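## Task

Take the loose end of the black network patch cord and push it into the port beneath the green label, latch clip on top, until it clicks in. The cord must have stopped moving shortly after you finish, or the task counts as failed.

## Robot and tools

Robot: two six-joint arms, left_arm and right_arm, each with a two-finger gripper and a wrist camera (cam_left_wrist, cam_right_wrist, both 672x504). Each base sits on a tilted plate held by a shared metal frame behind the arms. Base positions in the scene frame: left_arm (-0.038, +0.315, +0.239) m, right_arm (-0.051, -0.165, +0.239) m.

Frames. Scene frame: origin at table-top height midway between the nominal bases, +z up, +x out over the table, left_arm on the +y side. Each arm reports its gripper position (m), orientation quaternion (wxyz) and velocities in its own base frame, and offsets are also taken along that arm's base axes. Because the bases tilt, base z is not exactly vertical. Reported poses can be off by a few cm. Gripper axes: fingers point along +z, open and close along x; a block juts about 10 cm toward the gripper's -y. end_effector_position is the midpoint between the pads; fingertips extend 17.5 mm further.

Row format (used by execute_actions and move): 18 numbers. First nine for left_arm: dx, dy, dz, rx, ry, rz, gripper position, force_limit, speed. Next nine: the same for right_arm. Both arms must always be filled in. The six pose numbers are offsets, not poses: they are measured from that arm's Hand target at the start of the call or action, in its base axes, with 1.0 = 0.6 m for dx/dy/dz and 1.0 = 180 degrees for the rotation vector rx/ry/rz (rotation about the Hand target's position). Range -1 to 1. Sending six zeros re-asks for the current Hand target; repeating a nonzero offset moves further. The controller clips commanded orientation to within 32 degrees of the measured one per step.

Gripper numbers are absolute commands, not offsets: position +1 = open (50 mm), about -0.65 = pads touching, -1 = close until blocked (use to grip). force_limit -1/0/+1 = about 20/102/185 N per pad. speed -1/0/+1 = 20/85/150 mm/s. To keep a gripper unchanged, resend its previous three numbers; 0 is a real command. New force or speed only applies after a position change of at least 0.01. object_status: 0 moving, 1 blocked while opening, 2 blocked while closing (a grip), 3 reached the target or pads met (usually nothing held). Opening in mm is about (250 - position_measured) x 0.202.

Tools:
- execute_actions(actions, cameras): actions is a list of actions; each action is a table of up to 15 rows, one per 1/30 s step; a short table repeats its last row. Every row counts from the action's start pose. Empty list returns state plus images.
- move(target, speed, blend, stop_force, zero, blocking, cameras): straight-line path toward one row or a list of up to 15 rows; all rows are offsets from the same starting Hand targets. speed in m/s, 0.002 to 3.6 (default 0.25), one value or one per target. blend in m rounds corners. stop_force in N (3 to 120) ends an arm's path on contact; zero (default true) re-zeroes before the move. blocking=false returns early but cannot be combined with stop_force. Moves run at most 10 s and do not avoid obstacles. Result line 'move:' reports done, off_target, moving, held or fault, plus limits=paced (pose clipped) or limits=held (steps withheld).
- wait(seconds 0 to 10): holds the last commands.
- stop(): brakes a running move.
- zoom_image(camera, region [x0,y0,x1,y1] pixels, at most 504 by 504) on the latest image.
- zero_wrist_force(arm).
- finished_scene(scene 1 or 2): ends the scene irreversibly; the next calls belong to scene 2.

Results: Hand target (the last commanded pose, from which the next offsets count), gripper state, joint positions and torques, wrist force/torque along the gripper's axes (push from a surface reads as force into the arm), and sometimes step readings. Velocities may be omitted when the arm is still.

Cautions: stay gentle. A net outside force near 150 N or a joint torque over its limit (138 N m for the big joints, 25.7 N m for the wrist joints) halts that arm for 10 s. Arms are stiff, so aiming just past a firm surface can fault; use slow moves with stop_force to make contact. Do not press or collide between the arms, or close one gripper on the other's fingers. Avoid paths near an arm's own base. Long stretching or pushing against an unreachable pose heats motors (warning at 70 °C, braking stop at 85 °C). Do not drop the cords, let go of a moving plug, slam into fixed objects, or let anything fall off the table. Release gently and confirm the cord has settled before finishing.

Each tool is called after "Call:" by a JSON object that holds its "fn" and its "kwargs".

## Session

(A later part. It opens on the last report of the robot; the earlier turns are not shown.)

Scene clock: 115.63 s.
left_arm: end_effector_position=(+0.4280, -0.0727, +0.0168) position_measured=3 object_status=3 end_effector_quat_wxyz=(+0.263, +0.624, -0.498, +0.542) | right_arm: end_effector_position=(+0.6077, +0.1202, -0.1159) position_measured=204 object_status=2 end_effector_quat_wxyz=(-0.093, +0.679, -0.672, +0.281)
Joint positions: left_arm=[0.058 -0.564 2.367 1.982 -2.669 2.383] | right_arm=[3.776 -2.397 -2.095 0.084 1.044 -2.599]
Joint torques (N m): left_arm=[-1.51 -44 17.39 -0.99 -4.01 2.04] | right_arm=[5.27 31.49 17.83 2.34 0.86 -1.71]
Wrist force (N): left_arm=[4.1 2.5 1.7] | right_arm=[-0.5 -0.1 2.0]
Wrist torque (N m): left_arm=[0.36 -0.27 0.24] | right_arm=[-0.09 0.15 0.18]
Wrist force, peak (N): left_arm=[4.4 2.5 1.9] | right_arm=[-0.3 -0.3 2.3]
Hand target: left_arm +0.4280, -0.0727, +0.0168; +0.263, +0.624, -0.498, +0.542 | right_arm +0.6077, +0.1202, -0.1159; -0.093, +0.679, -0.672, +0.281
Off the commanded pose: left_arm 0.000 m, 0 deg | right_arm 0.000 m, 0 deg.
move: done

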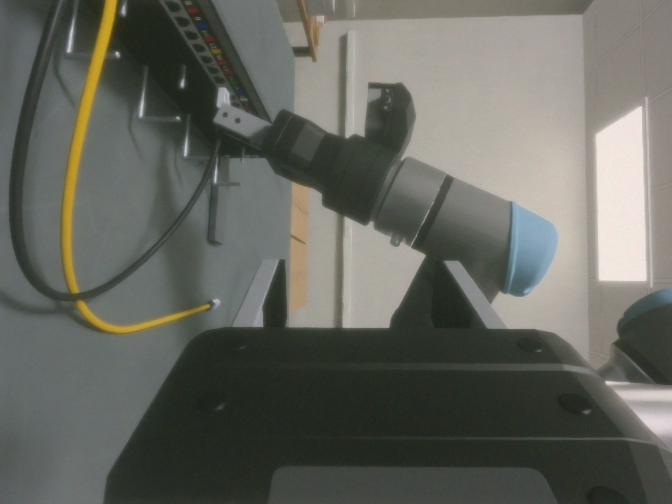

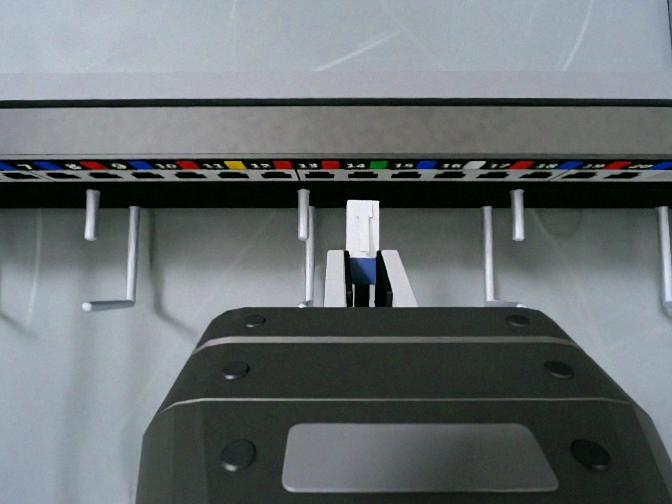

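Call:
{"fn": "move", "kwargs": {"target": [0,0,0,0,0,0,1,1,1,0.0092,-0.0036,-0.0076,0,0,0,-1,-0.4,-0.7], "speed": 0.03, "stop_force": 8, "cameras": ["all"]}}

Call:
{"fn": "zoom_image", "kwargs": {"camera": "cam_right_wrist", "region": [310, 130, 420, 270]}}

Call:
{"fn": "zoom_image", "kwargs": {"camera": "cam_left_wrist", "region": [200, 65, 245, 110]}}

Scene clock: 131.57 s.
left_arm: end_effector_position=(+0.4280, -0.0727, +0.0168) position_measured=3 object_status=3 end_effector_quat_wxyz=(+0.263, +0.624, -0.498, +0.542) | right_arm: end_effector_position=(+0.6132, +0.1181, -0.1205) position_measured=204 object_status=2 end_effector_quat_wxyz=(-0.093, +0.679, -0.672, +0.281)
Joint positions: left_arm=[0.058 -0.564 2.367 1.982 -2.669 2.383] | right_arm=[3.766 -2.413 -2.078 0.089 1.047 -2.61]
Joint torques (N m): left_arm=[-2.46 -42.83 18.75 -0.82 -4.08 2.2] | right_arm=[5.87 31.79 17.52 5.25 0.87 -1.64]
Wrist force (N): left_arm=[4.0 2.6 2.0] | right_arm=[-0.3 0.0 2.1]
Wrist torque (N m): left_arm=[0.37 -0.25 0.25] | right_arm=[-0.07 0.11 0.19]
Wrist force, peak (N): left_arm=[4.4 2.5 2.2] | right_arm=[-0.4 0.0 2.4]
Hand target: left_arm +0.4280, -0.0727, +0.0168; +0.263, +0.624, -0.498, +0.542 | right_arm +0.6132, +0.1181, -0.1205; -0.093, +0.679, -0.672, +0.281
Off the commanded pose: left_arm 0.000 m, 0 deg | right_arm 0.000 m, 0 deg.
move: done

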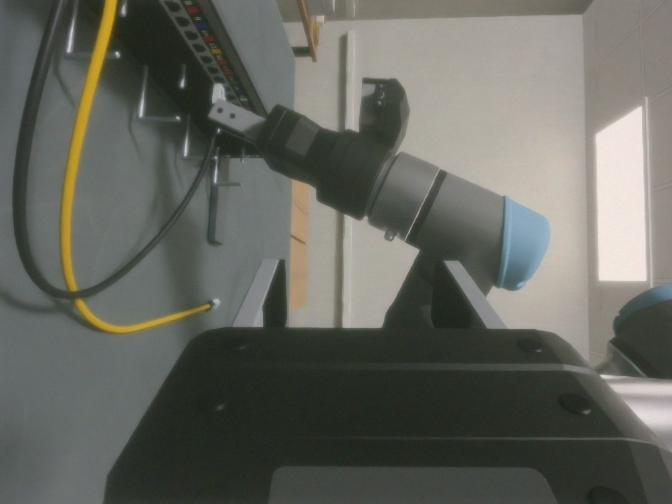

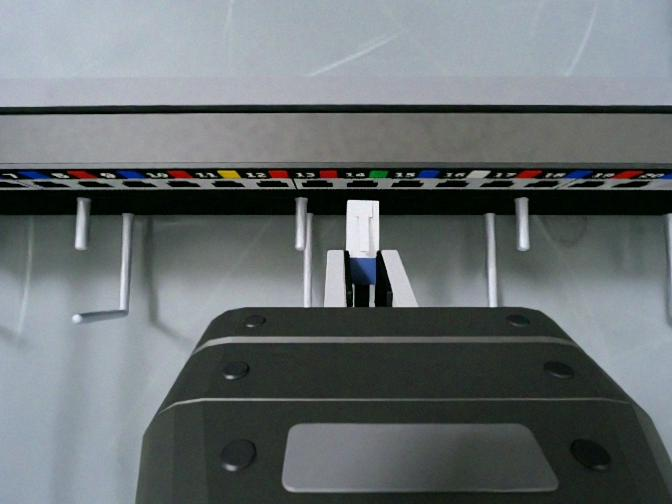

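Scaled by 3.600 from the camera's 672x504 image, which has a finer 960x720 frame.

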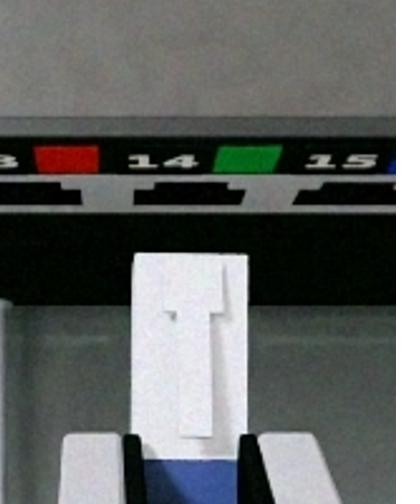

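Scaled by 11.200 from the camera's 672x504 image, which has a finer 960x720 frame.

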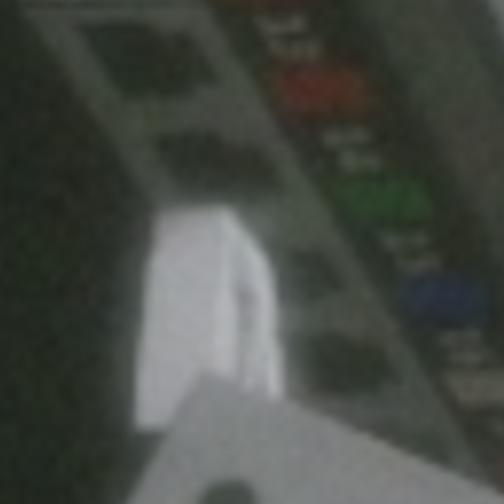

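Call:
{"fn": "move", "kwargs": {"target": [0,0,0,0,0,0,1,1,1,0.0199,-0.0007,0.0022,0,0,0,-1,-0.4,-0.7], "speed": 0.015, "stop_force": 13, "cameras": ["all"]}}

Call:
{"fn": "zoom_image", "kwargs": {"camera": "cam_right_wrist", "region": [310, 150, 420, 270]}}

Call:
{"fn": "zoom_image", "kwargs": {"camera": "cam_left_wrist", "region": [200, 65, 245, 110]}}

Scene clock: 137.23 s.
left_arm: end_effector_position=(+0.4280, -0.0727, +0.0168) position_measured=3 object_status=3 end_effector_quat_wxyz=(+0.263, +0.624, -0.498, +0.542) | right_arm: end_effector_position=(+0.6209, +0.1178, -0.1196) position_measured=204 object_status=2 end_effector_quat_wxyz=(-0.093, +0.679, -0.672, +0.281)
Joint positions: left_arm=[0.058 -0.564 2.367 1.982 -2.669 2.383] | right_arm=[3.757 -2.417 -2.058 0.077 1.05 -2.62]
Joint torques (N m): left_arm=[-2.38 -42.86 17.08 -0.8 -4.2 2.32] | right_arm=[24.02 52.28 7.56 6.93 -2.33 1.08]
Wrist force (N): left_arm=[4.1 2.3 2.0] | right_arm=[1.5 10.5 -1.9]
Wrist torque (N m): left_arm=[0.33 -0.27 0.24] | right_arm=[-0.04 0.16 0.11]
Wrist force, peak (N): left_arm=[4.3 2.5 2.1] | right_arm=[2.1 21.1 -6.5]
Hand target: left_arm +0.4280, -0.0727, +0.0168; +0.263, +0.624, -0.498, +0.542 | right_arm +0.6209, +0.1178, -0.1196; -0.093, +0.679, -0.672, +0.281 (not the last commanded pose)
Off the commanded pose: left_arm 0.000 m, 0 deg | right_arm 0.004 m, 0 deg.
move: contact (right_arm)

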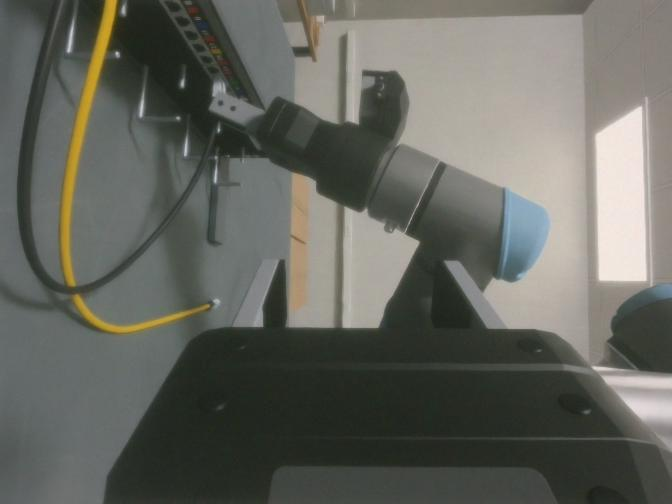

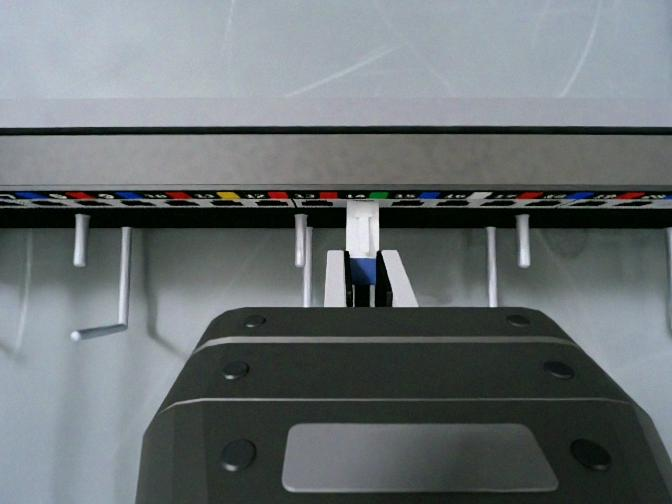

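Scaled by 4.200 from the camera's 672x504 image, which has a finer 960x720 frame.

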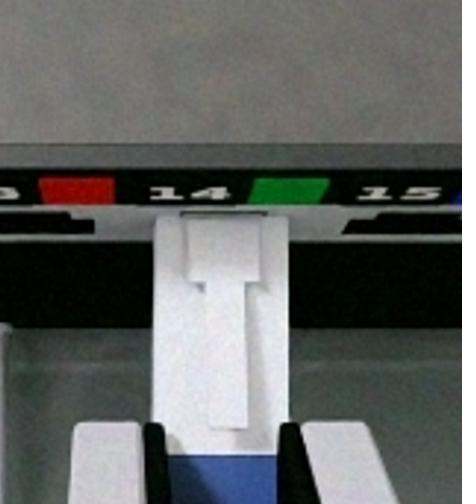

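Scaled by 11.200 from the camera's 672x504 image, which has a finer 960x720 frame.

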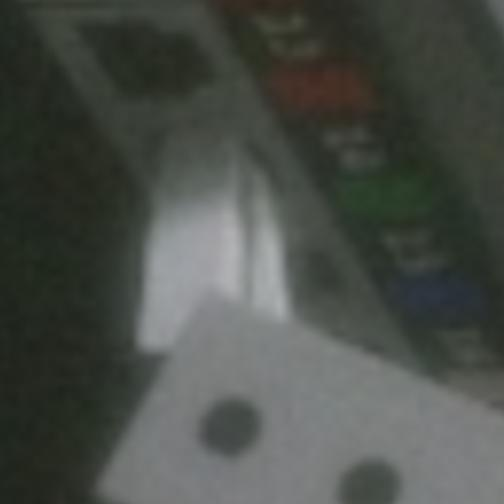

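Call:
{"fn": "move", "kwargs": {"target": [0,0,0,0,0,0,1,1,1,0.0166,-0.001,0.0018,0,0,0,-1,-0.4,-0.7], "speed": 0.01, "stop_force": 16}}

Call:
{"fn": "move", "kwargs": {"target": [0,0,0,0,0,0,1,1,1,0.0166,-0.0006,0.0018,0,0,0,-1,-0.4,-0.7], "speed": 0.01, "stop_force": 14, "cameras": ["all"]}}

Call:
{"fn": "zoom_image", "kwargs": {"camera": "cam_right_wrist", "region": [310, 150, 420, 270]}}

Call:
{"fn": "zoom_image", "kwargs": {"camera": "cam_left_wrist", "region": [200, 65, 245, 110]}}

Scene clock: 145.13 s.
left_arm: end_effector_position=(+0.4280, -0.0727, +0.0168) position_measured=3 object_status=3 end_effector_quat_wxyz=(+0.263, +0.624, -0.498, +0.542) | right_arm: end_effector_position=(+0.6215, +0.1178, -0.1196) position_measured=204 object_status=2 end_effector_quat_wxyz=(-0.093, +0.679, -0.672, +0.281)
Joint positions: left_arm=[0.058 -0.564 2.367 1.982 -2.669 2.383] | right_arm=[3.756 -2.417 -2.056 0.076 1.05 -2.621]
Joint torques (N m): left_arm=[-1.76 -42.42 17.36 -1.05 -4.15 2.18] | right_arm=[22.55 56.79 14.8 9.31 -4.08 1.11]
Wrist force (N): left_arm=[4.0 2.2 1.8] | right_arm=[2.7 24.4 -7.8]
Wrist torque (N m): left_arm=[0.31 -0.26 0.25] | right_arm=[-0.07 0.19 0.14]
Wrist force, peak (N): left_arm=[4.2 2.8 2.2] | right_arm=[3.3 31.1 -10.1]
Hand target: left_arm +0.4280, -0.0727, +0.0168; +0.263, +0.624, -0.498, +0.542 | right_arm +0.6215, +0.1178, -0.1196; -0.093, +0.679, -0.672, +0.281 (not the last commanded pose)
Off the commanded pose: left_arm 0.000 m, 0 deg | right_arm 0.009 m, 0 deg.
move: contact (right_arm)

Scene clock: 146.90 s.
left_arm: end_effector_position=(+0.4280, -0.0727, +0.0168) position_measured=3 object_status=3 end_effector_quat_wxyz=(+0.263, +0.624, -0.498, +0.542) | right_arm: end_effector_position=(+0.6314, +0.1175, -0.1185) position_measured=204 object_status=2 end_effector_quat_wxyz=(-0.093, +0.679, -0.672, +0.281)
Joint positions: left_arm=[0.058 -0.564 2.367 1.982 -2.669 2.383] | right_arm=[3.744 -2.422 -2.029 0.061 1.054 -2.634]
Joint torques (N m): left_arm=[-2.93 -43.1 17.93 -1.02 -4.05 2.09] | right_arm=[2.65 41.28 32.2 7.58 -2.27 -1.58]
Wrist force (N): left_arm=[3.6 2.4 2.1] | right_arm=[-0.2 27.6 -9.4]
Wrist torque (N m): left_arm=[0.36 -0.20 0.24] | right_arm=[-0.09 0.11 0.15]
Wrist force, peak (N): left_arm=[4.4 2.3 2.2] | right_arm=[4.1 31.0 -10.8]
Hand target: left_arm +0.4280, -0.0727, +0.0168; +0.263, +0.624, -0.498, +0.542 | right_arm +0.6314, +0.1175, -0.1185; -0.093, +0.679, -0.672, +0.281
Off the commanded pose: left_arm 0.000 m, 0 deg | right_arm 0.000 m, 0 deg.
move: done

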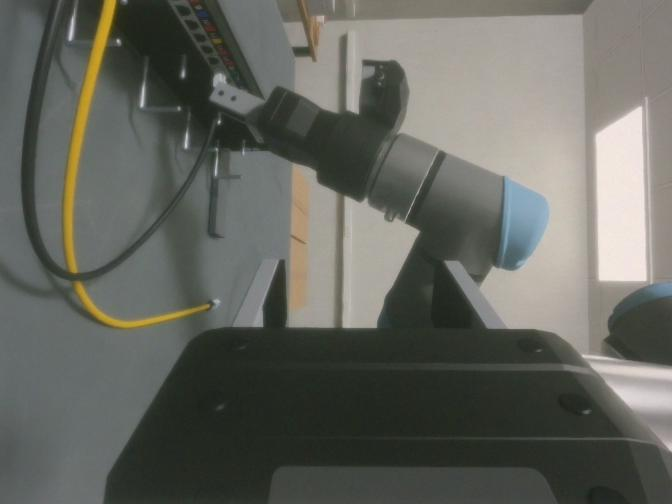

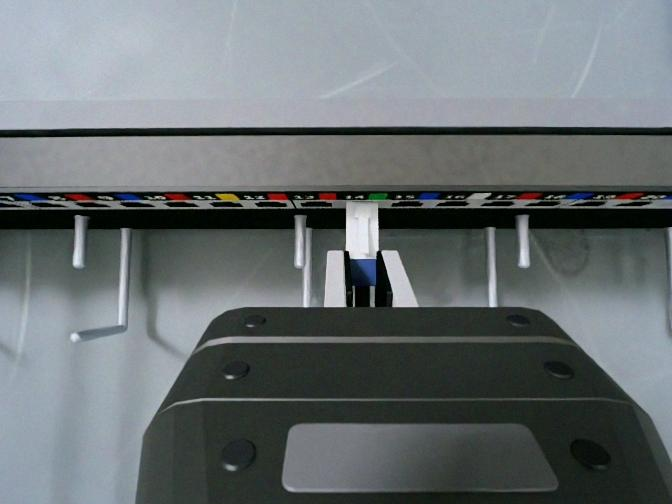

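Scaled by 4.200 from the camera's 672x504 image, which has a finer 960x720 frame.

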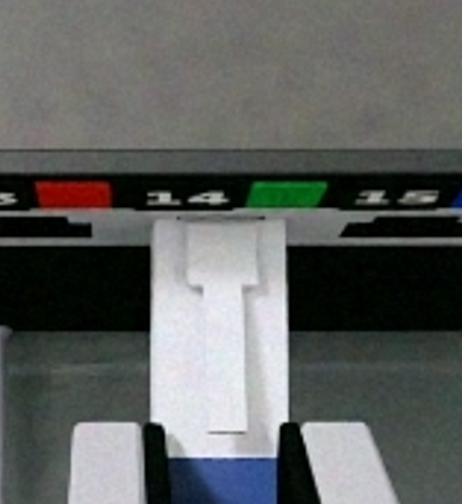

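Scaled by 11.200 from the camera's 672x504 image, which has a finer 960x720 frame.

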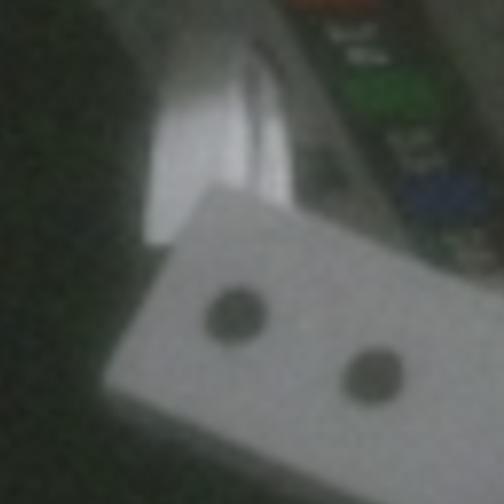

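Call:
{"fn": "move", "kwargs": {"target": [0,0,0,0,0,0,1,1,1,-0.0083,0.0,-0.0018,0,0,0,-1,-0.4,-0.7], "speed": 0.02, "cameras": ["all"]}}

Call:
{"fn": "zoom_image", "kwargs": {"camera": "cam_right_wrist", "region": [320, 160, 410, 270]}}

Call:
{"fn": "zoom_image", "kwargs": {"camera": "cam_left_wrist", "region": [200, 55, 240, 95]}}

Scene clock: 151.37 s.
left_arm: end_effector_position=(+0.4280, -0.0727, +0.0168) position_measured=3 object_status=3 end_effector_quat_wxyz=(+0.263, +0.624, -0.498, +0.542) | right_arm: end_effector_position=(+0.6265, +0.1174, -0.1195) position_measured=204 object_status=2 end_effector_quat_wxyz=(-0.093, +0.679, -0.672, +0.281)
Joint positions: left_arm=[0.058 -0.564 2.367 1.982 -2.669 2.383] | right_arm=[3.75 -2.421 -2.042 0.07 1.052 -2.628]
Joint torques (N m): left_arm=[-2.95 -43.28 17.32 -1.02 -4.12 2.16] | right_arm=[24.21 49.7 1.67 5.35 -2.09 1.03]
Wrist force (N): left_arm=[4.1 2.2 1.7] | right_arm=[0.1 -0.3 2.0]
Wrist torque (N m): left_arm=[0.31 -0.27 0.25] | right_arm=[-0.11 0.05 0.08]
Wrist force, peak (N): left_arm=[4.3 2.6 2.2] | right_arm=[-0.2 27.8 -9.4]
Hand target: left_arm +0.4280, -0.0727, +0.0168; +0.263, +0.624, -0.498, +0.542 | right_arm +0.6265, +0.1175, -0.1196; -0.093, +0.679, -0.672, +0.281
Off the commanded pose: left_arm 0.000 m, 0 deg | right_arm 0.000 m, 0 deg.
move: done

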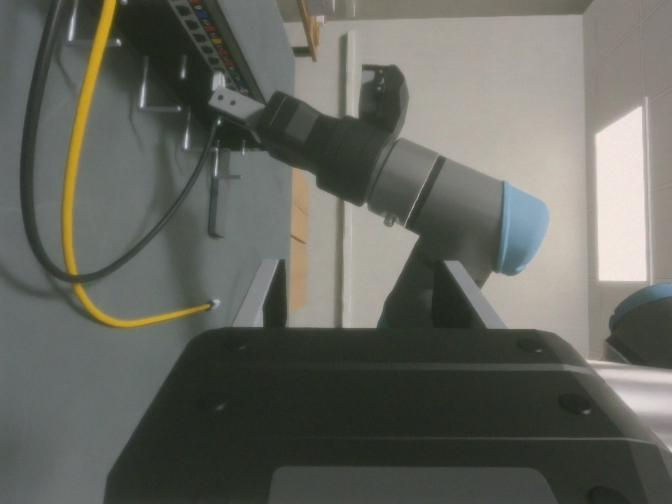

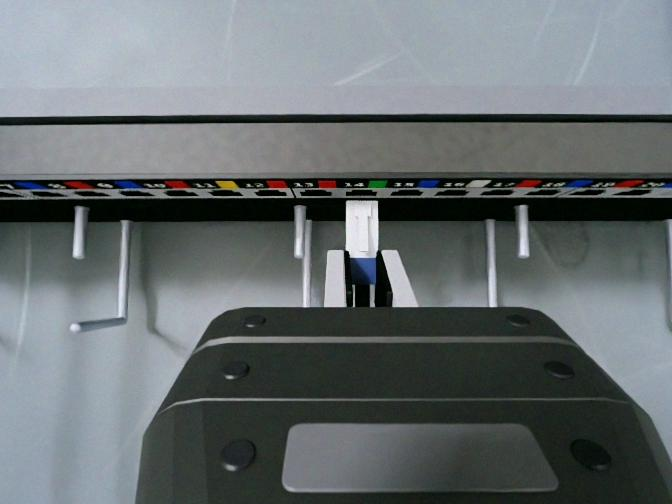

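Scaled by 4.582 from the camera's 672x504 image, which has a finer 960x720 frame.

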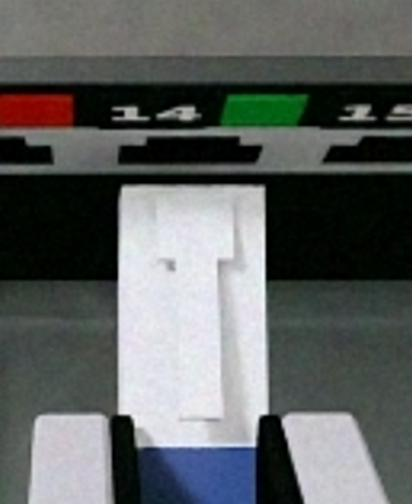

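Scaled by 12.600 from the camera's 672x504 image, which has a finer 960x720 frame.

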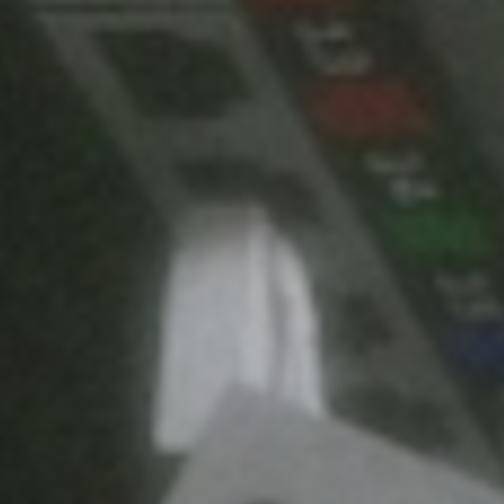

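Call:
{"fn": "move", "kwargs": {"target": [0,0,0,0,0,0,1,1,1,0.0001,-0.0003,-0.001,0,0,0,-1,-0.4,-0.7], "speed": 0.02}}

Call:
{"fn": "move", "kwargs": {"target": [0,0,0,0,0,0,1,1,1,0.0133,-0.0005,0.0014,0,0,0,-1,-0.4,-0.7], "speed": 0.015, "stop_force": 14, "cameras": ["all"]}}

Call:
{"fn": "zoom_image", "kwargs": {"camera": "cam_right_wrist", "region": [320, 160, 410, 270]}}

Call:
{"fn": "zoom_image", "kwargs": {"camera": "cam_left_wrist", "region": [200, 55, 240, 95]}}

Scene clock: 157.23 s.
left_arm: end_effector_position=(+0.4280, -0.0727, +0.0168) position_measured=3 object_status=3 end_effector_quat_wxyz=(+0.263, +0.624, -0.498, +0.542) | right_arm: end_effector_position=(+0.6265, +0.1173, -0.1201) position_measured=204 object_status=2 end_effector_quat_wxyz=(-0.093, +0.679, -0.672, +0.281)
Joint positions: left_arm=[0.058 -0.564 2.367 1.982 -2.669 2.383] | right_arm=[3.75 -2.422 -2.042 0.071 1.052 -2.628]
Joint torques (N m): left_arm=[-2.91 -43.43 16.58 -1 -4.16 2.06] | right_arm=[5.76 32.26 18.44 5.3 0.59 -1.86]
Wrist force (N): left_arm=[4.1 2.2 2.0] | right_arm=[0.3 -0.3 2.1]
Wrist torque (N m): left_arm=[0.31 -0.26 0.25] | right_arm=[-0.11 0.03 0.13]
Wrist force, peak (N): left_arm=[4.3 2.7 2.0] | right_arm=[-0.1 -0.3 2.3]
Hand target: left_arm +0.4280, -0.0727, +0.0168; +0.263, +0.624, -0.498, +0.542 | right_arm +0.6265, +0.1173, -0.1202; -0.093, +0.679, -0.672, +0.281
Off the commanded pose: left_arm 0.000 m, 0 deg | right_arm 0.000 m, 0 deg.
move: done

Scene clock: 158.60 s.
left_arm: end_effector_position=(+0.4280, -0.0727, +0.0168) position_measured=3 object_status=3 end_effector_quat_wxyz=(+0.263, +0.624, -0.498, +0.542) | right_arm: end_effector_position=(+0.6345, +0.1170, -0.1193) position_measured=204 object_status=2 end_effector_quat_wxyz=(-0.093, +0.679, -0.672, +0.281)
Joint positions: left_arm=[0.058 -0.564 2.367 1.982 -2.669 2.383] | right_arm=[3.74 -2.427 -2.02 0.059 1.055 -2.638]
Joint torques (N m): left_arm=[-1 -42.65 17.9 -0.97 -3.99 2.18] | right_arm=[5.49 34.11 20.05 2.86 0.71 -1.66]
Wrist force (N): left_arm=[4.1 2.3 2.0] | right_arm=[0.1 2.2 1.1]
Wrist torque (N m): left_arm=[0.32 -0.28 0.25] | right_arm=[-0.11 0.09 0.18]
Wrist force, peak (N): left_arm=[4.5 2.4 1.8] | right_arm=[0.0 2.3 1.3]
Hand target: left_arm +0.4280, -0.0727, +0.0168; +0.263, +0.624, -0.498, +0.542 | right_arm +0.6345, +0.1170, -0.1193; -0.093, +0.679, -0.672, +0.281
Off the commanded pose: left_arm 0.000 m, 0 deg | right_arm 0.000 m, 0 deg.
move: done

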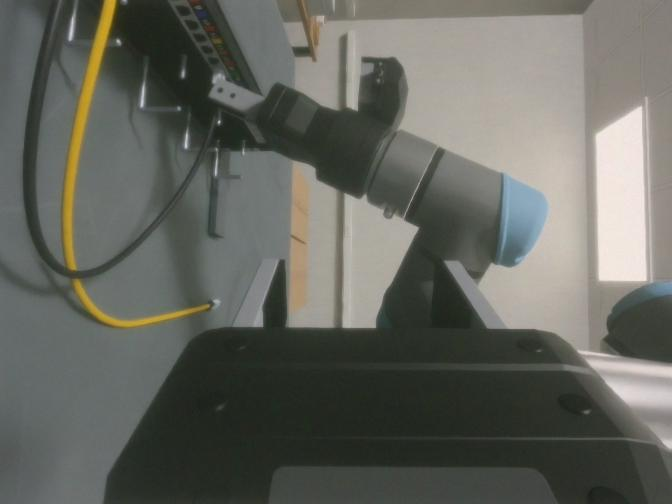

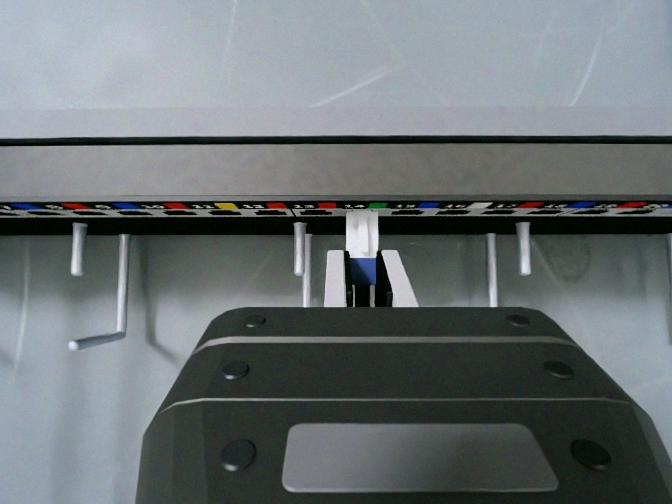

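Scaled by 4.582 from the camera's 672x504 image, which has a finer 960x720 frame.

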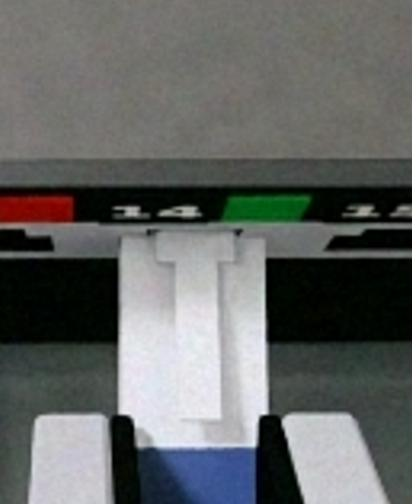

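Scaled by 12.600 from the camera's 672x504 image, which has a finer 960x720 frame.

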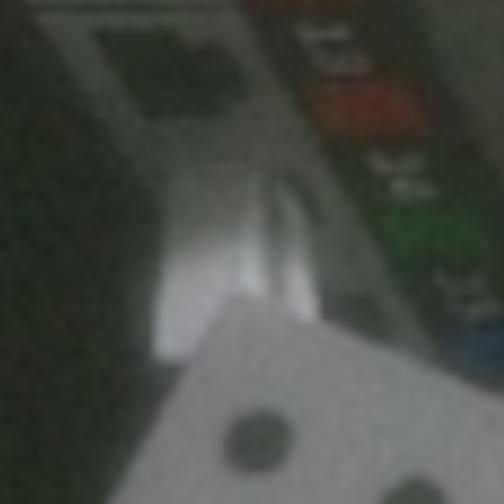

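Entered the mouth cleanly (~3 mm). Push on.

Call:
{"fn": "move", "kwargs": {"target": [0,0,0,0,0,0,1,1,1,0.0249,-0.0009,0.0027,0,0,0,-1,-0.4,-0.7], "speed": 0.01, "stop_force": 24, "cameras": ["all"]}}

Call:
{"fn": "zoom_image", "kwargs": {"camera": "cam_right_wrist", "region": [320, 160, 410, 270]}}

Scene clock: 162.00 s.
left_arm: end_effector_position=(+0.4280, -0.0727, +0.0168) position_measured=3 object_status=3 end_effector_quat_wxyz=(+0.263, +0.624, -0.498, +0.542) | right_arm: end_effector_position=(+0.6401, +0.1167, -0.1188) position_measured=204 object_status=2 end_effector_quat_wxyz=(-0.093, +0.679, -0.672, +0.281)
Joint positions: left_arm=[0.058 -0.564 2.367 1.982 -2.669 2.383] | right_arm=[3.734 -2.43 -2.005 0.049 1.058 -2.646]
Joint torques (N m): left_arm=[-2.82 -42.69 17.42 -0.98 -4.04 2.24] | right_arm=[19.58 55.05 12.56 8.18 -4.46 1.02]
Wrist force (N): left_arm=[4.1 2.2 2.1] | right_arm=[-0.7 21.4 -12.4]
Wrist torque (N m): left_arm=[0.31 -0.27 0.25] | right_arm=[-0.14 0.09 0.12]
Wrist force, peak (N): left_arm=[4.4 2.4 2.0] | right_arm=[0.7 30.2 -17.7]
Hand target: left_arm +0.4280, -0.0727, +0.0168; +0.263, +0.624, -0.498, +0.542 | right_arm +0.6401, +0.1168, -0.1188; -0.093, +0.679, -0.672, +0.281 (not the last commanded pose)
Off the commanded pose: left_arm 0.000 m, 0 deg | right_arm 0.009 m, 0 deg.
move: contact (right_arm)

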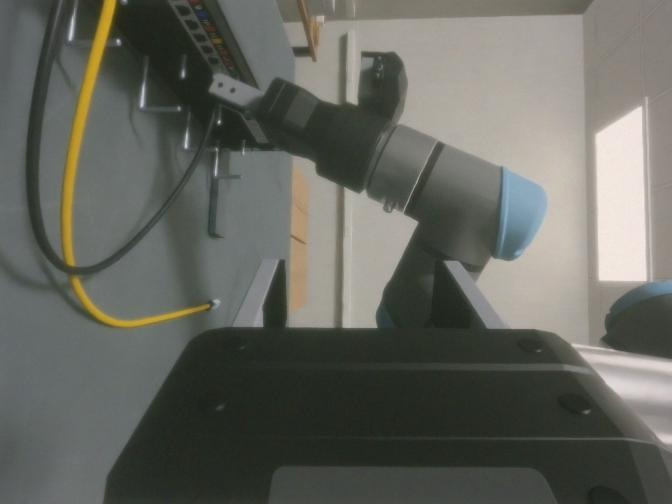

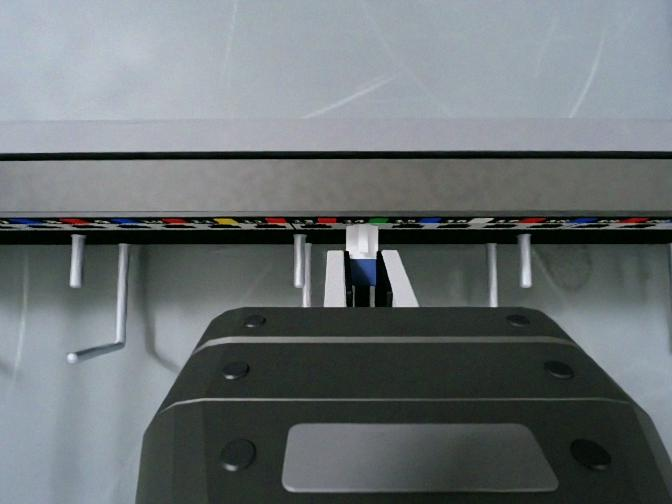

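Scaled by 4.582 from the camera's 672x504 image, which has a finer 960x720 frame.

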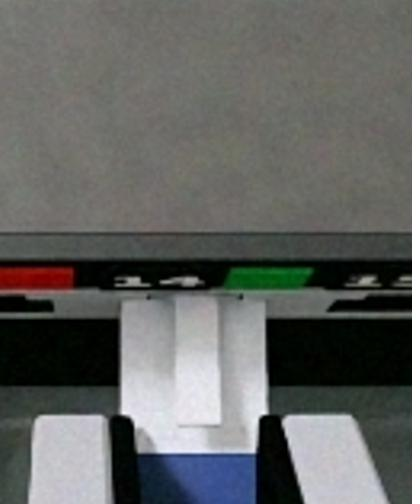

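Call:
{"fn": "move", "kwargs": {"target": [0,0,0,0,0,0,1,1,1,0.0116,-0.0006,0.0018,0,0,0,-1,-0.4,-0.7], "speed": 0.01, "stop_force": 26, "cameras": ["all"]}}

Call:
{"fn": "zoom_image", "kwargs": {"camera": "cam_right_wrist", "region": [320, 160, 410, 270]}}

Scene clock: 165.57 s.
left_arm: end_effector_position=(+0.4280, -0.0727, +0.0168) position_measured=3 object_status=3 end_effector_quat_wxyz=(+0.263, +0.624, -0.498, +0.542) | right_arm: end_effector_position=(+0.6471, +0.1164, -0.1177) position_measured=204 object_status=2 end_effector_quat_wxyz=(-0.093, +0.679, -0.672, +0.281)
Joint positions: left_arm=[0.058 -0.564 2.367 1.982 -2.669 2.383] | right_arm=[3.726 -2.433 -1.986 0.038 1.06 -2.654]
Joint torques (N m): left_arm=[-1.82 -41.92 17.13 -1.06 -4.12 2.09] | right_arm=[0.14 40.91 32.6 7.36 -2.43 -1.72]
Wrist force (N): left_arm=[4.0 2.3 1.4] | right_arm=[-0.9 29.0 -15.8]
Wrist torque (N m): left_arm=[0.34 -0.26 0.25] | right_arm=[-0.14 0.09 0.14]
Wrist force, peak (N): left_arm=[4.4 2.5 1.9] | right_arm=[1.6 33.7 -19.8]
Hand target: left_arm +0.4280, -0.0727, +0.0168; +0.263, +0.624, -0.498, +0.542 | right_arm +0.6471, +0.1164, -0.1177; -0.093, +0.679, -0.672, +0.281
Off the commanded pose: left_arm 0.000 m, 0 deg | right_arm 0.000 m, 0 deg.
move: done

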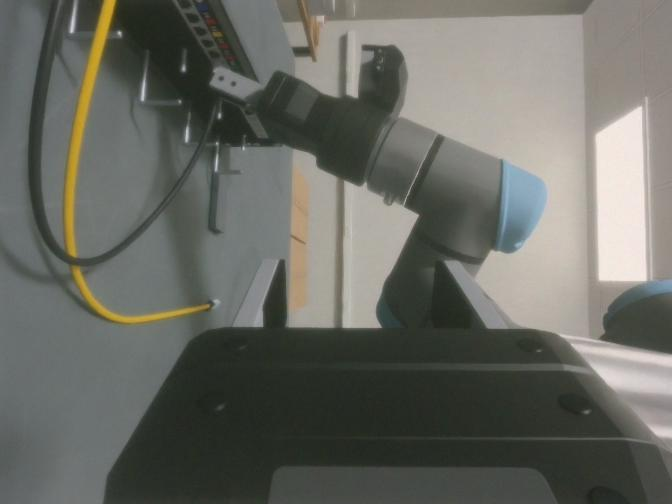

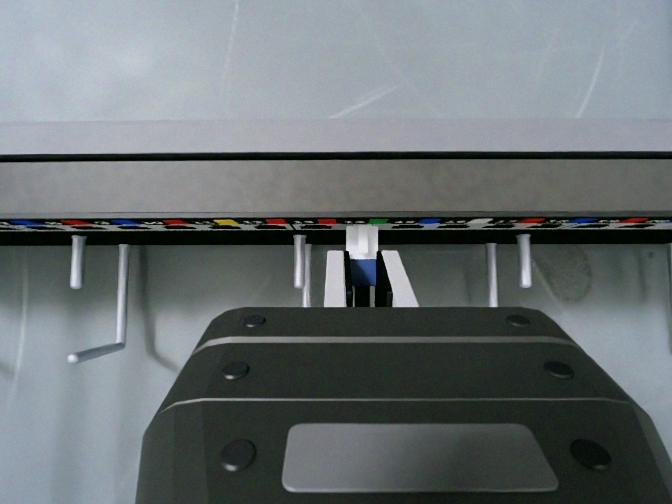

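Scaled by 4.582 from the camera's 672x504 image, which has a finer 960x720 frame.

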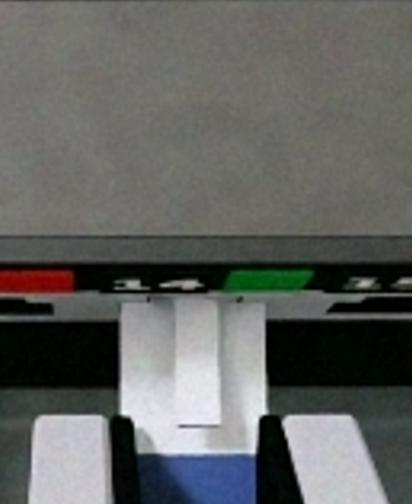

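Call:
{"fn": "move", "kwargs": {"target": [0,0,0,0,0,0,1,1,1,-0.0083,0.0003,-0.0006,0,0,0,-1,-0.4,-0.7], "speed": 0.01, "cameras": ["all"]}}

Call:
{"fn": "zoom_image", "kwargs": {"camera": "cam_right_wrist", "region": [320, 160, 410, 270]}}

Scene clock: 169.40 s.
left_arm: end_effector_position=(+0.4280, -0.0727, +0.0168) position_measured=3 object_status=3 end_effector_quat_wxyz=(+0.263, +0.624, -0.498, +0.542) | right_arm: end_effector_position=(+0.6422, +0.1166, -0.1180) position_measured=204 object_status=2 end_effector_quat_wxyz=(-0.093, +0.679, -0.672, +0.281)
Joint positions: left_arm=[0.058 -0.564 2.367 1.982 -2.669 2.383] | right_arm=[3.731 -2.43 -2 0.046 1.058 -2.648]
Joint torques (N m): left_arm=[-1.99 -43.25 17.56 -1.12 -4.07 1.96] | right_arm=[26.93 40.04 -9.49 -1.05 1.63 0.96]
Wrist force (N): left_arm=[4.0 2.3 2.0] | right_arm=[-0.4 -30.7 14.6]
Wrist torque (N m): left_arm=[0.33 -0.25 0.25] | right_arm=[-0.10 0.08 0.08]
Wrist force, peak (N): left_arm=[4.3 2.6 2.2] | right_arm=[-0.3 -34.1 16.1]
Hand target: left_arm +0.4280, -0.0727, +0.0168; +0.263, +0.624, -0.498, +0.542 | right_arm +0.6421, +0.1166, -0.1181; -0.093, +0.679, -0.672, +0.281
Off the commanded pose: left_arm 0.000 m, 0 deg | right_arm 0.000 m, 0 deg.
move: done

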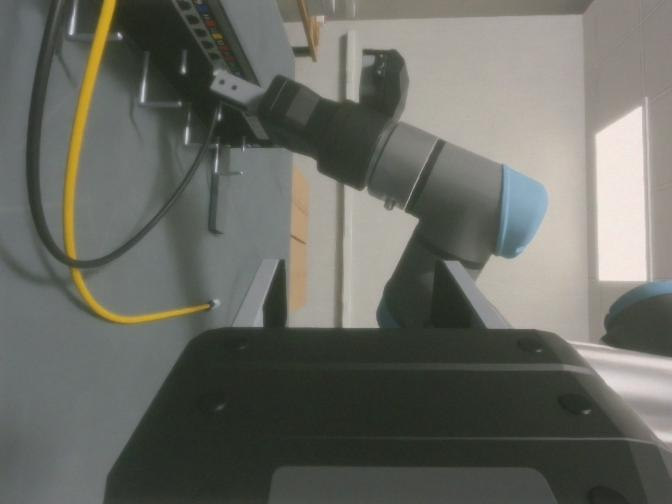

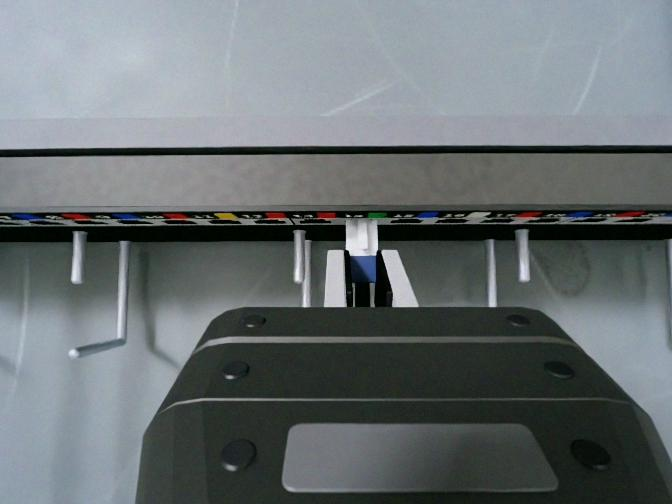

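Scaled by 4.582 from the camera's 672x504 image, which has a finer 960x720 frame.

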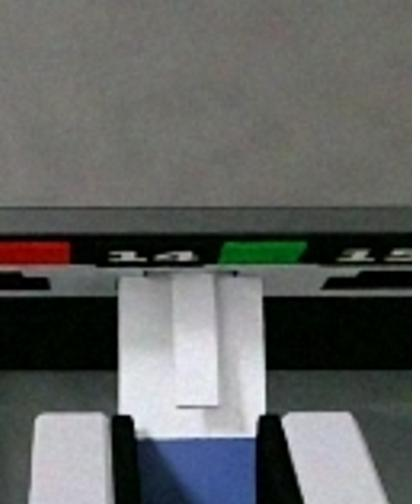

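Call:
{"fn": "move", "kwargs": {"target": [0,0,0,0,0,0,1,1,1,0.0035,-0.0001,0.0004,0,0,0,-1,-0.4,-0.7], "speed": 0.01}}

Call:
{"fn": "move", "kwargs": {"target": [0,0,0,0,0,0,1,1,1,0,0,0,0,0,0,-0.1,-0.4,-0.95]}}

Call:
{"fn": "move", "kwargs": {"target": [0,0,0,0,0,0,1,1,1,-0.1,0.06,0.16,0,0,0,-0.1,-0.4,-0.95], "speed": 0.1, "cameras": ["all"]}}

Call:
{"fn": "zoom_image", "kwargs": {"camera": "cam_right_wrist", "region": [270, 50, 450, 250]}}

Call:
{"fn": "zoom_image", "kwargs": {"camera": "cam_left_wrist", "region": [170, 20, 270, 130]}}

Scene clock: 175.17 s.
left_arm: end_effector_position=(+0.4280, -0.0727, +0.0168) position_measured=3 object_status=3 end_effector_quat_wxyz=(+0.263, +0.624, -0.498, +0.542) | right_arm: end_effector_position=(+0.6441, +0.1165, -0.1179) position_measured=204 object_status=2 end_effector_quat_wxyz=(-0.093, +0.679, -0.672, +0.281)
Joint positions: left_arm=[0.058 -0.564 2.367 1.982 -2.669 2.383] | right_arm=[3.729 -2.431 -1.994 0.042 1.059 -2.651]
Joint torques (N m): left_arm=[-2.39 -43.08 17.46 -0.83 -3.94 2.15] | right_arm=[4.99 35.69 22.25 3.58 0.08 -1.63]
Wrist force (N): left_arm=[4.3 2.1 1.7] | right_arm=[-0.3 5.0 -1.1]
Wrist torque (N m): left_arm=[0.30 -0.30 0.24] | right_arm=[-0.27 0.15 0.16]
Wrist force, peak (N): left_arm=[4.4 2.5 2.1] | right_arm=[-0.2 -28.1 12.9]
Hand target: left_arm +0.4280, -0.0727, +0.0168; +0.263, +0.624, -0.498, +0.542 | right_arm +0.6442, +0.1165, -0.1178; -0.093, +0.679, -0.672, +0.281
Off the commanded pose: left_arm 0.000 m, 0 deg | right_arm 0.000 m, 0 deg.
move: done

Scene clock: 175.73 s.
left_arm: end_effector_position=(+0.4280, -0.0727, +0.0168) position_measured=3 object_status=3 end_effector_quat_wxyz=(+0.263, +0.624, -0.498, +0.542) | right_arm: end_effector_position=(+0.6442, +0.1165, -0.1178) position_measured=167 object_status=3 end_effector_quat_wxyz=(-0.093, +0.679, -0.672, +0.281)
Joint positions: left_arm=[0.058 -0.564 2.367 1.982 -2.669 2.383] | right_arm=[3.729 -2.431 -1.994 0.042 1.059 -2.651]
Joint torques (N m): left_arm=[-1.66 -42.39 17.4 -0.93 -4.07 1.99] | right_arm=[7.03 38.79 14.15 3.83 -1.15 -1.62]
Wrist force (N): left_arm=[4.1 2.4 1.9] | right_arm=[-0.4 -1.3 1.4]
Wrist torque (N m): left_arm=[0.36 -0.27 0.25] | right_arm=[-0.29 0.10 0.20]
Wrist force, peak (N): left_arm=[4.3 2.6 2.1] | right_arm=[0.2 5.4 -1.4]
Hand target: left_arm +0.4280, -0.0727, +0.0168; +0.263, +0.624, -0.498, +0.542 | right_arm +0.6442, +0.1165, -0.1178; -0.093, +0.679, -0.672, +0.281
Off the commanded pose: left_arm 0.000 m, 0 deg | right_arm 0.000 m, 0 deg.
move: done

Scene clock: 177.40 s.
left_arm: end_effector_position=(+0.4280, -0.0727, +0.0168) position_measured=3 object_status=3 end_effector_quat_wxyz=(+0.263, +0.624, -0.498, +0.542) | right_arm: end_effector_position=(+0.5842, +0.1525, -0.0219) position_measured=167 object_status=3 end_effector_quat_wxyz=(-0.093, +0.679, -0.672, +0.281)
Joint positions: left_arm=[0.058 -0.564 2.367 1.982 -2.669 2.383] | right_arm=[3.858 -2.128 -2.155 -0.172 1.022 -2.508]
Joint torques (N m): left_arm=[-2.46 -41.6 16.87 -1.15 -4.1 2.17] | right_arm=[22.75 42.72 5.97 2.47 -2.16 0.96]
Wrist force (N): left_arm=[4.0 2.6 1.9] | right_arm=[-0.2 -1.2 1.3]
Wrist torque (N m): left_arm=[0.37 -0.26 0.24] | right_arm=[-0.26 0.07 0.09]
Wrist force, peak (N): left_arm=[4.4 2.4 1.9] | right_arm=[-0.5 -1.6 2.3]
Hand target: left_arm +0.4280, -0.0727, +0.0168; +0.263, +0.624, -0.498, +0.542 | right_arm +0.5842, +0.1525, -0.0218; -0.093, +0.679, -0.672, +0.281
Off the commanded pose: left_arm 0.000 m, 0 deg | right_arm 0.000 m, 0 deg.
move: done

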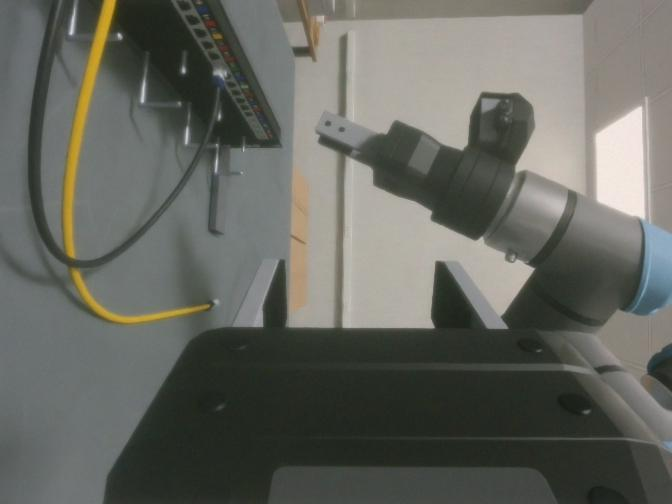

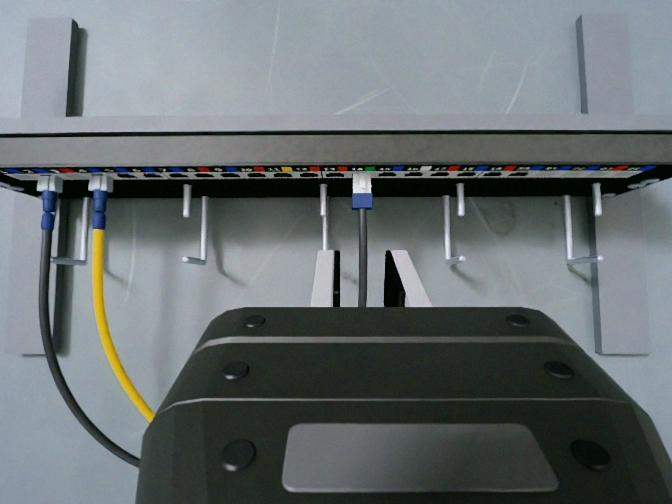

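Scaled by 2.520 from the camera's 672x504 image, which has a finer 960x720 frame.

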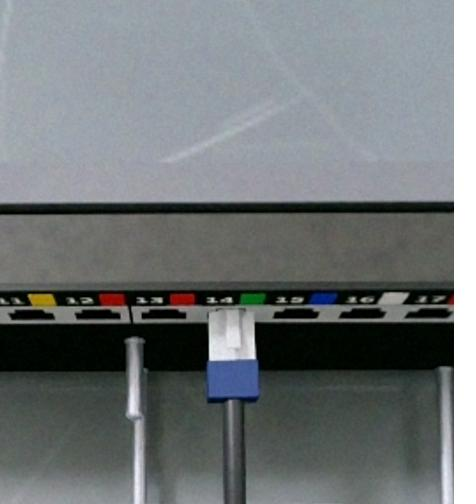

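Scaled by 4.582 from the camera's 672x504 image, which has a finer 960x720 frame.

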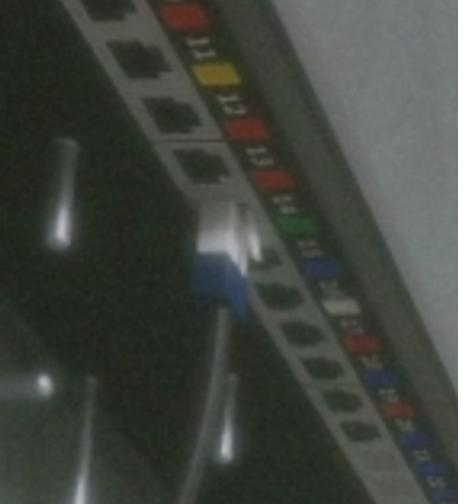

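Seated in port 14 (green).

Call:
{"fn": "wait", "kwargs": {"seconds": 1.5}}

Call:
{"fn": "finished_scene", "kwargs": {"scene": 2}}

Scene clock: 180.00 s.
left_arm: end_effector_position=(+0.4280, -0.0727, +0.0168) position_measured=3 object_status=3 end_effector_quat_wxyz=(+0.263, +0.624, -0.498, +0.542) | right_arm: end_effector_position=(+0.5842, +0.1525, -0.0218) position_measured=167 object_status=3 end_effector_quat_wxyz=(-0.093, +0.679, -0.672, +0.281)
Joint positions: left_arm=[0.058 -0.564 2.367 1.982 -2.669 2.383] | right_arm=[3.858 -2.128 -2.155 -0.172 1.022 -2.508]
Joint torques (N m): left_arm=[-2.05 -42.53 17.08 -1.14 -4.03 2.01] | right_arm=[22.57 42.81 6.36 2.31 -2.23 1.11]
Wrist force (N): left_arm=[4.2 2.3 1.6] | right_arm=[0.0 -1.3 1.3]
Wrist torque (N m): left_arm=[0.33 -0.28 0.25] | right_arm=[-0.27 0.04 0.09]
Wrist force, peak (N): left_arm=[4.4 2.4 2.2] | right_arm=[-0.1 -1.5 1.4]
Hand target: left_arm +0.4280, -0.0727, +0.0168; +0.263, +0.624, -0.498, +0.542 | right_arm +0.5842, +0.1525, -0.0218; -0.093, +0.679, -0.672, +0.281
Tool commands: left_gripper/position=+1.0 left_gripper/force_limit=+1.0 left_gripper/speed=+1.0 right_gripper/position=-0.1 right_gripper/force_limit=-0.4 right_gripper/speed=-0.95
Off the commanded pose: left_arm 0.000 m, 0 deg | right_arm 0.000 m, 0 deg.
wait: 1.50 s; at rest from the start

The scene is finished: the task was done.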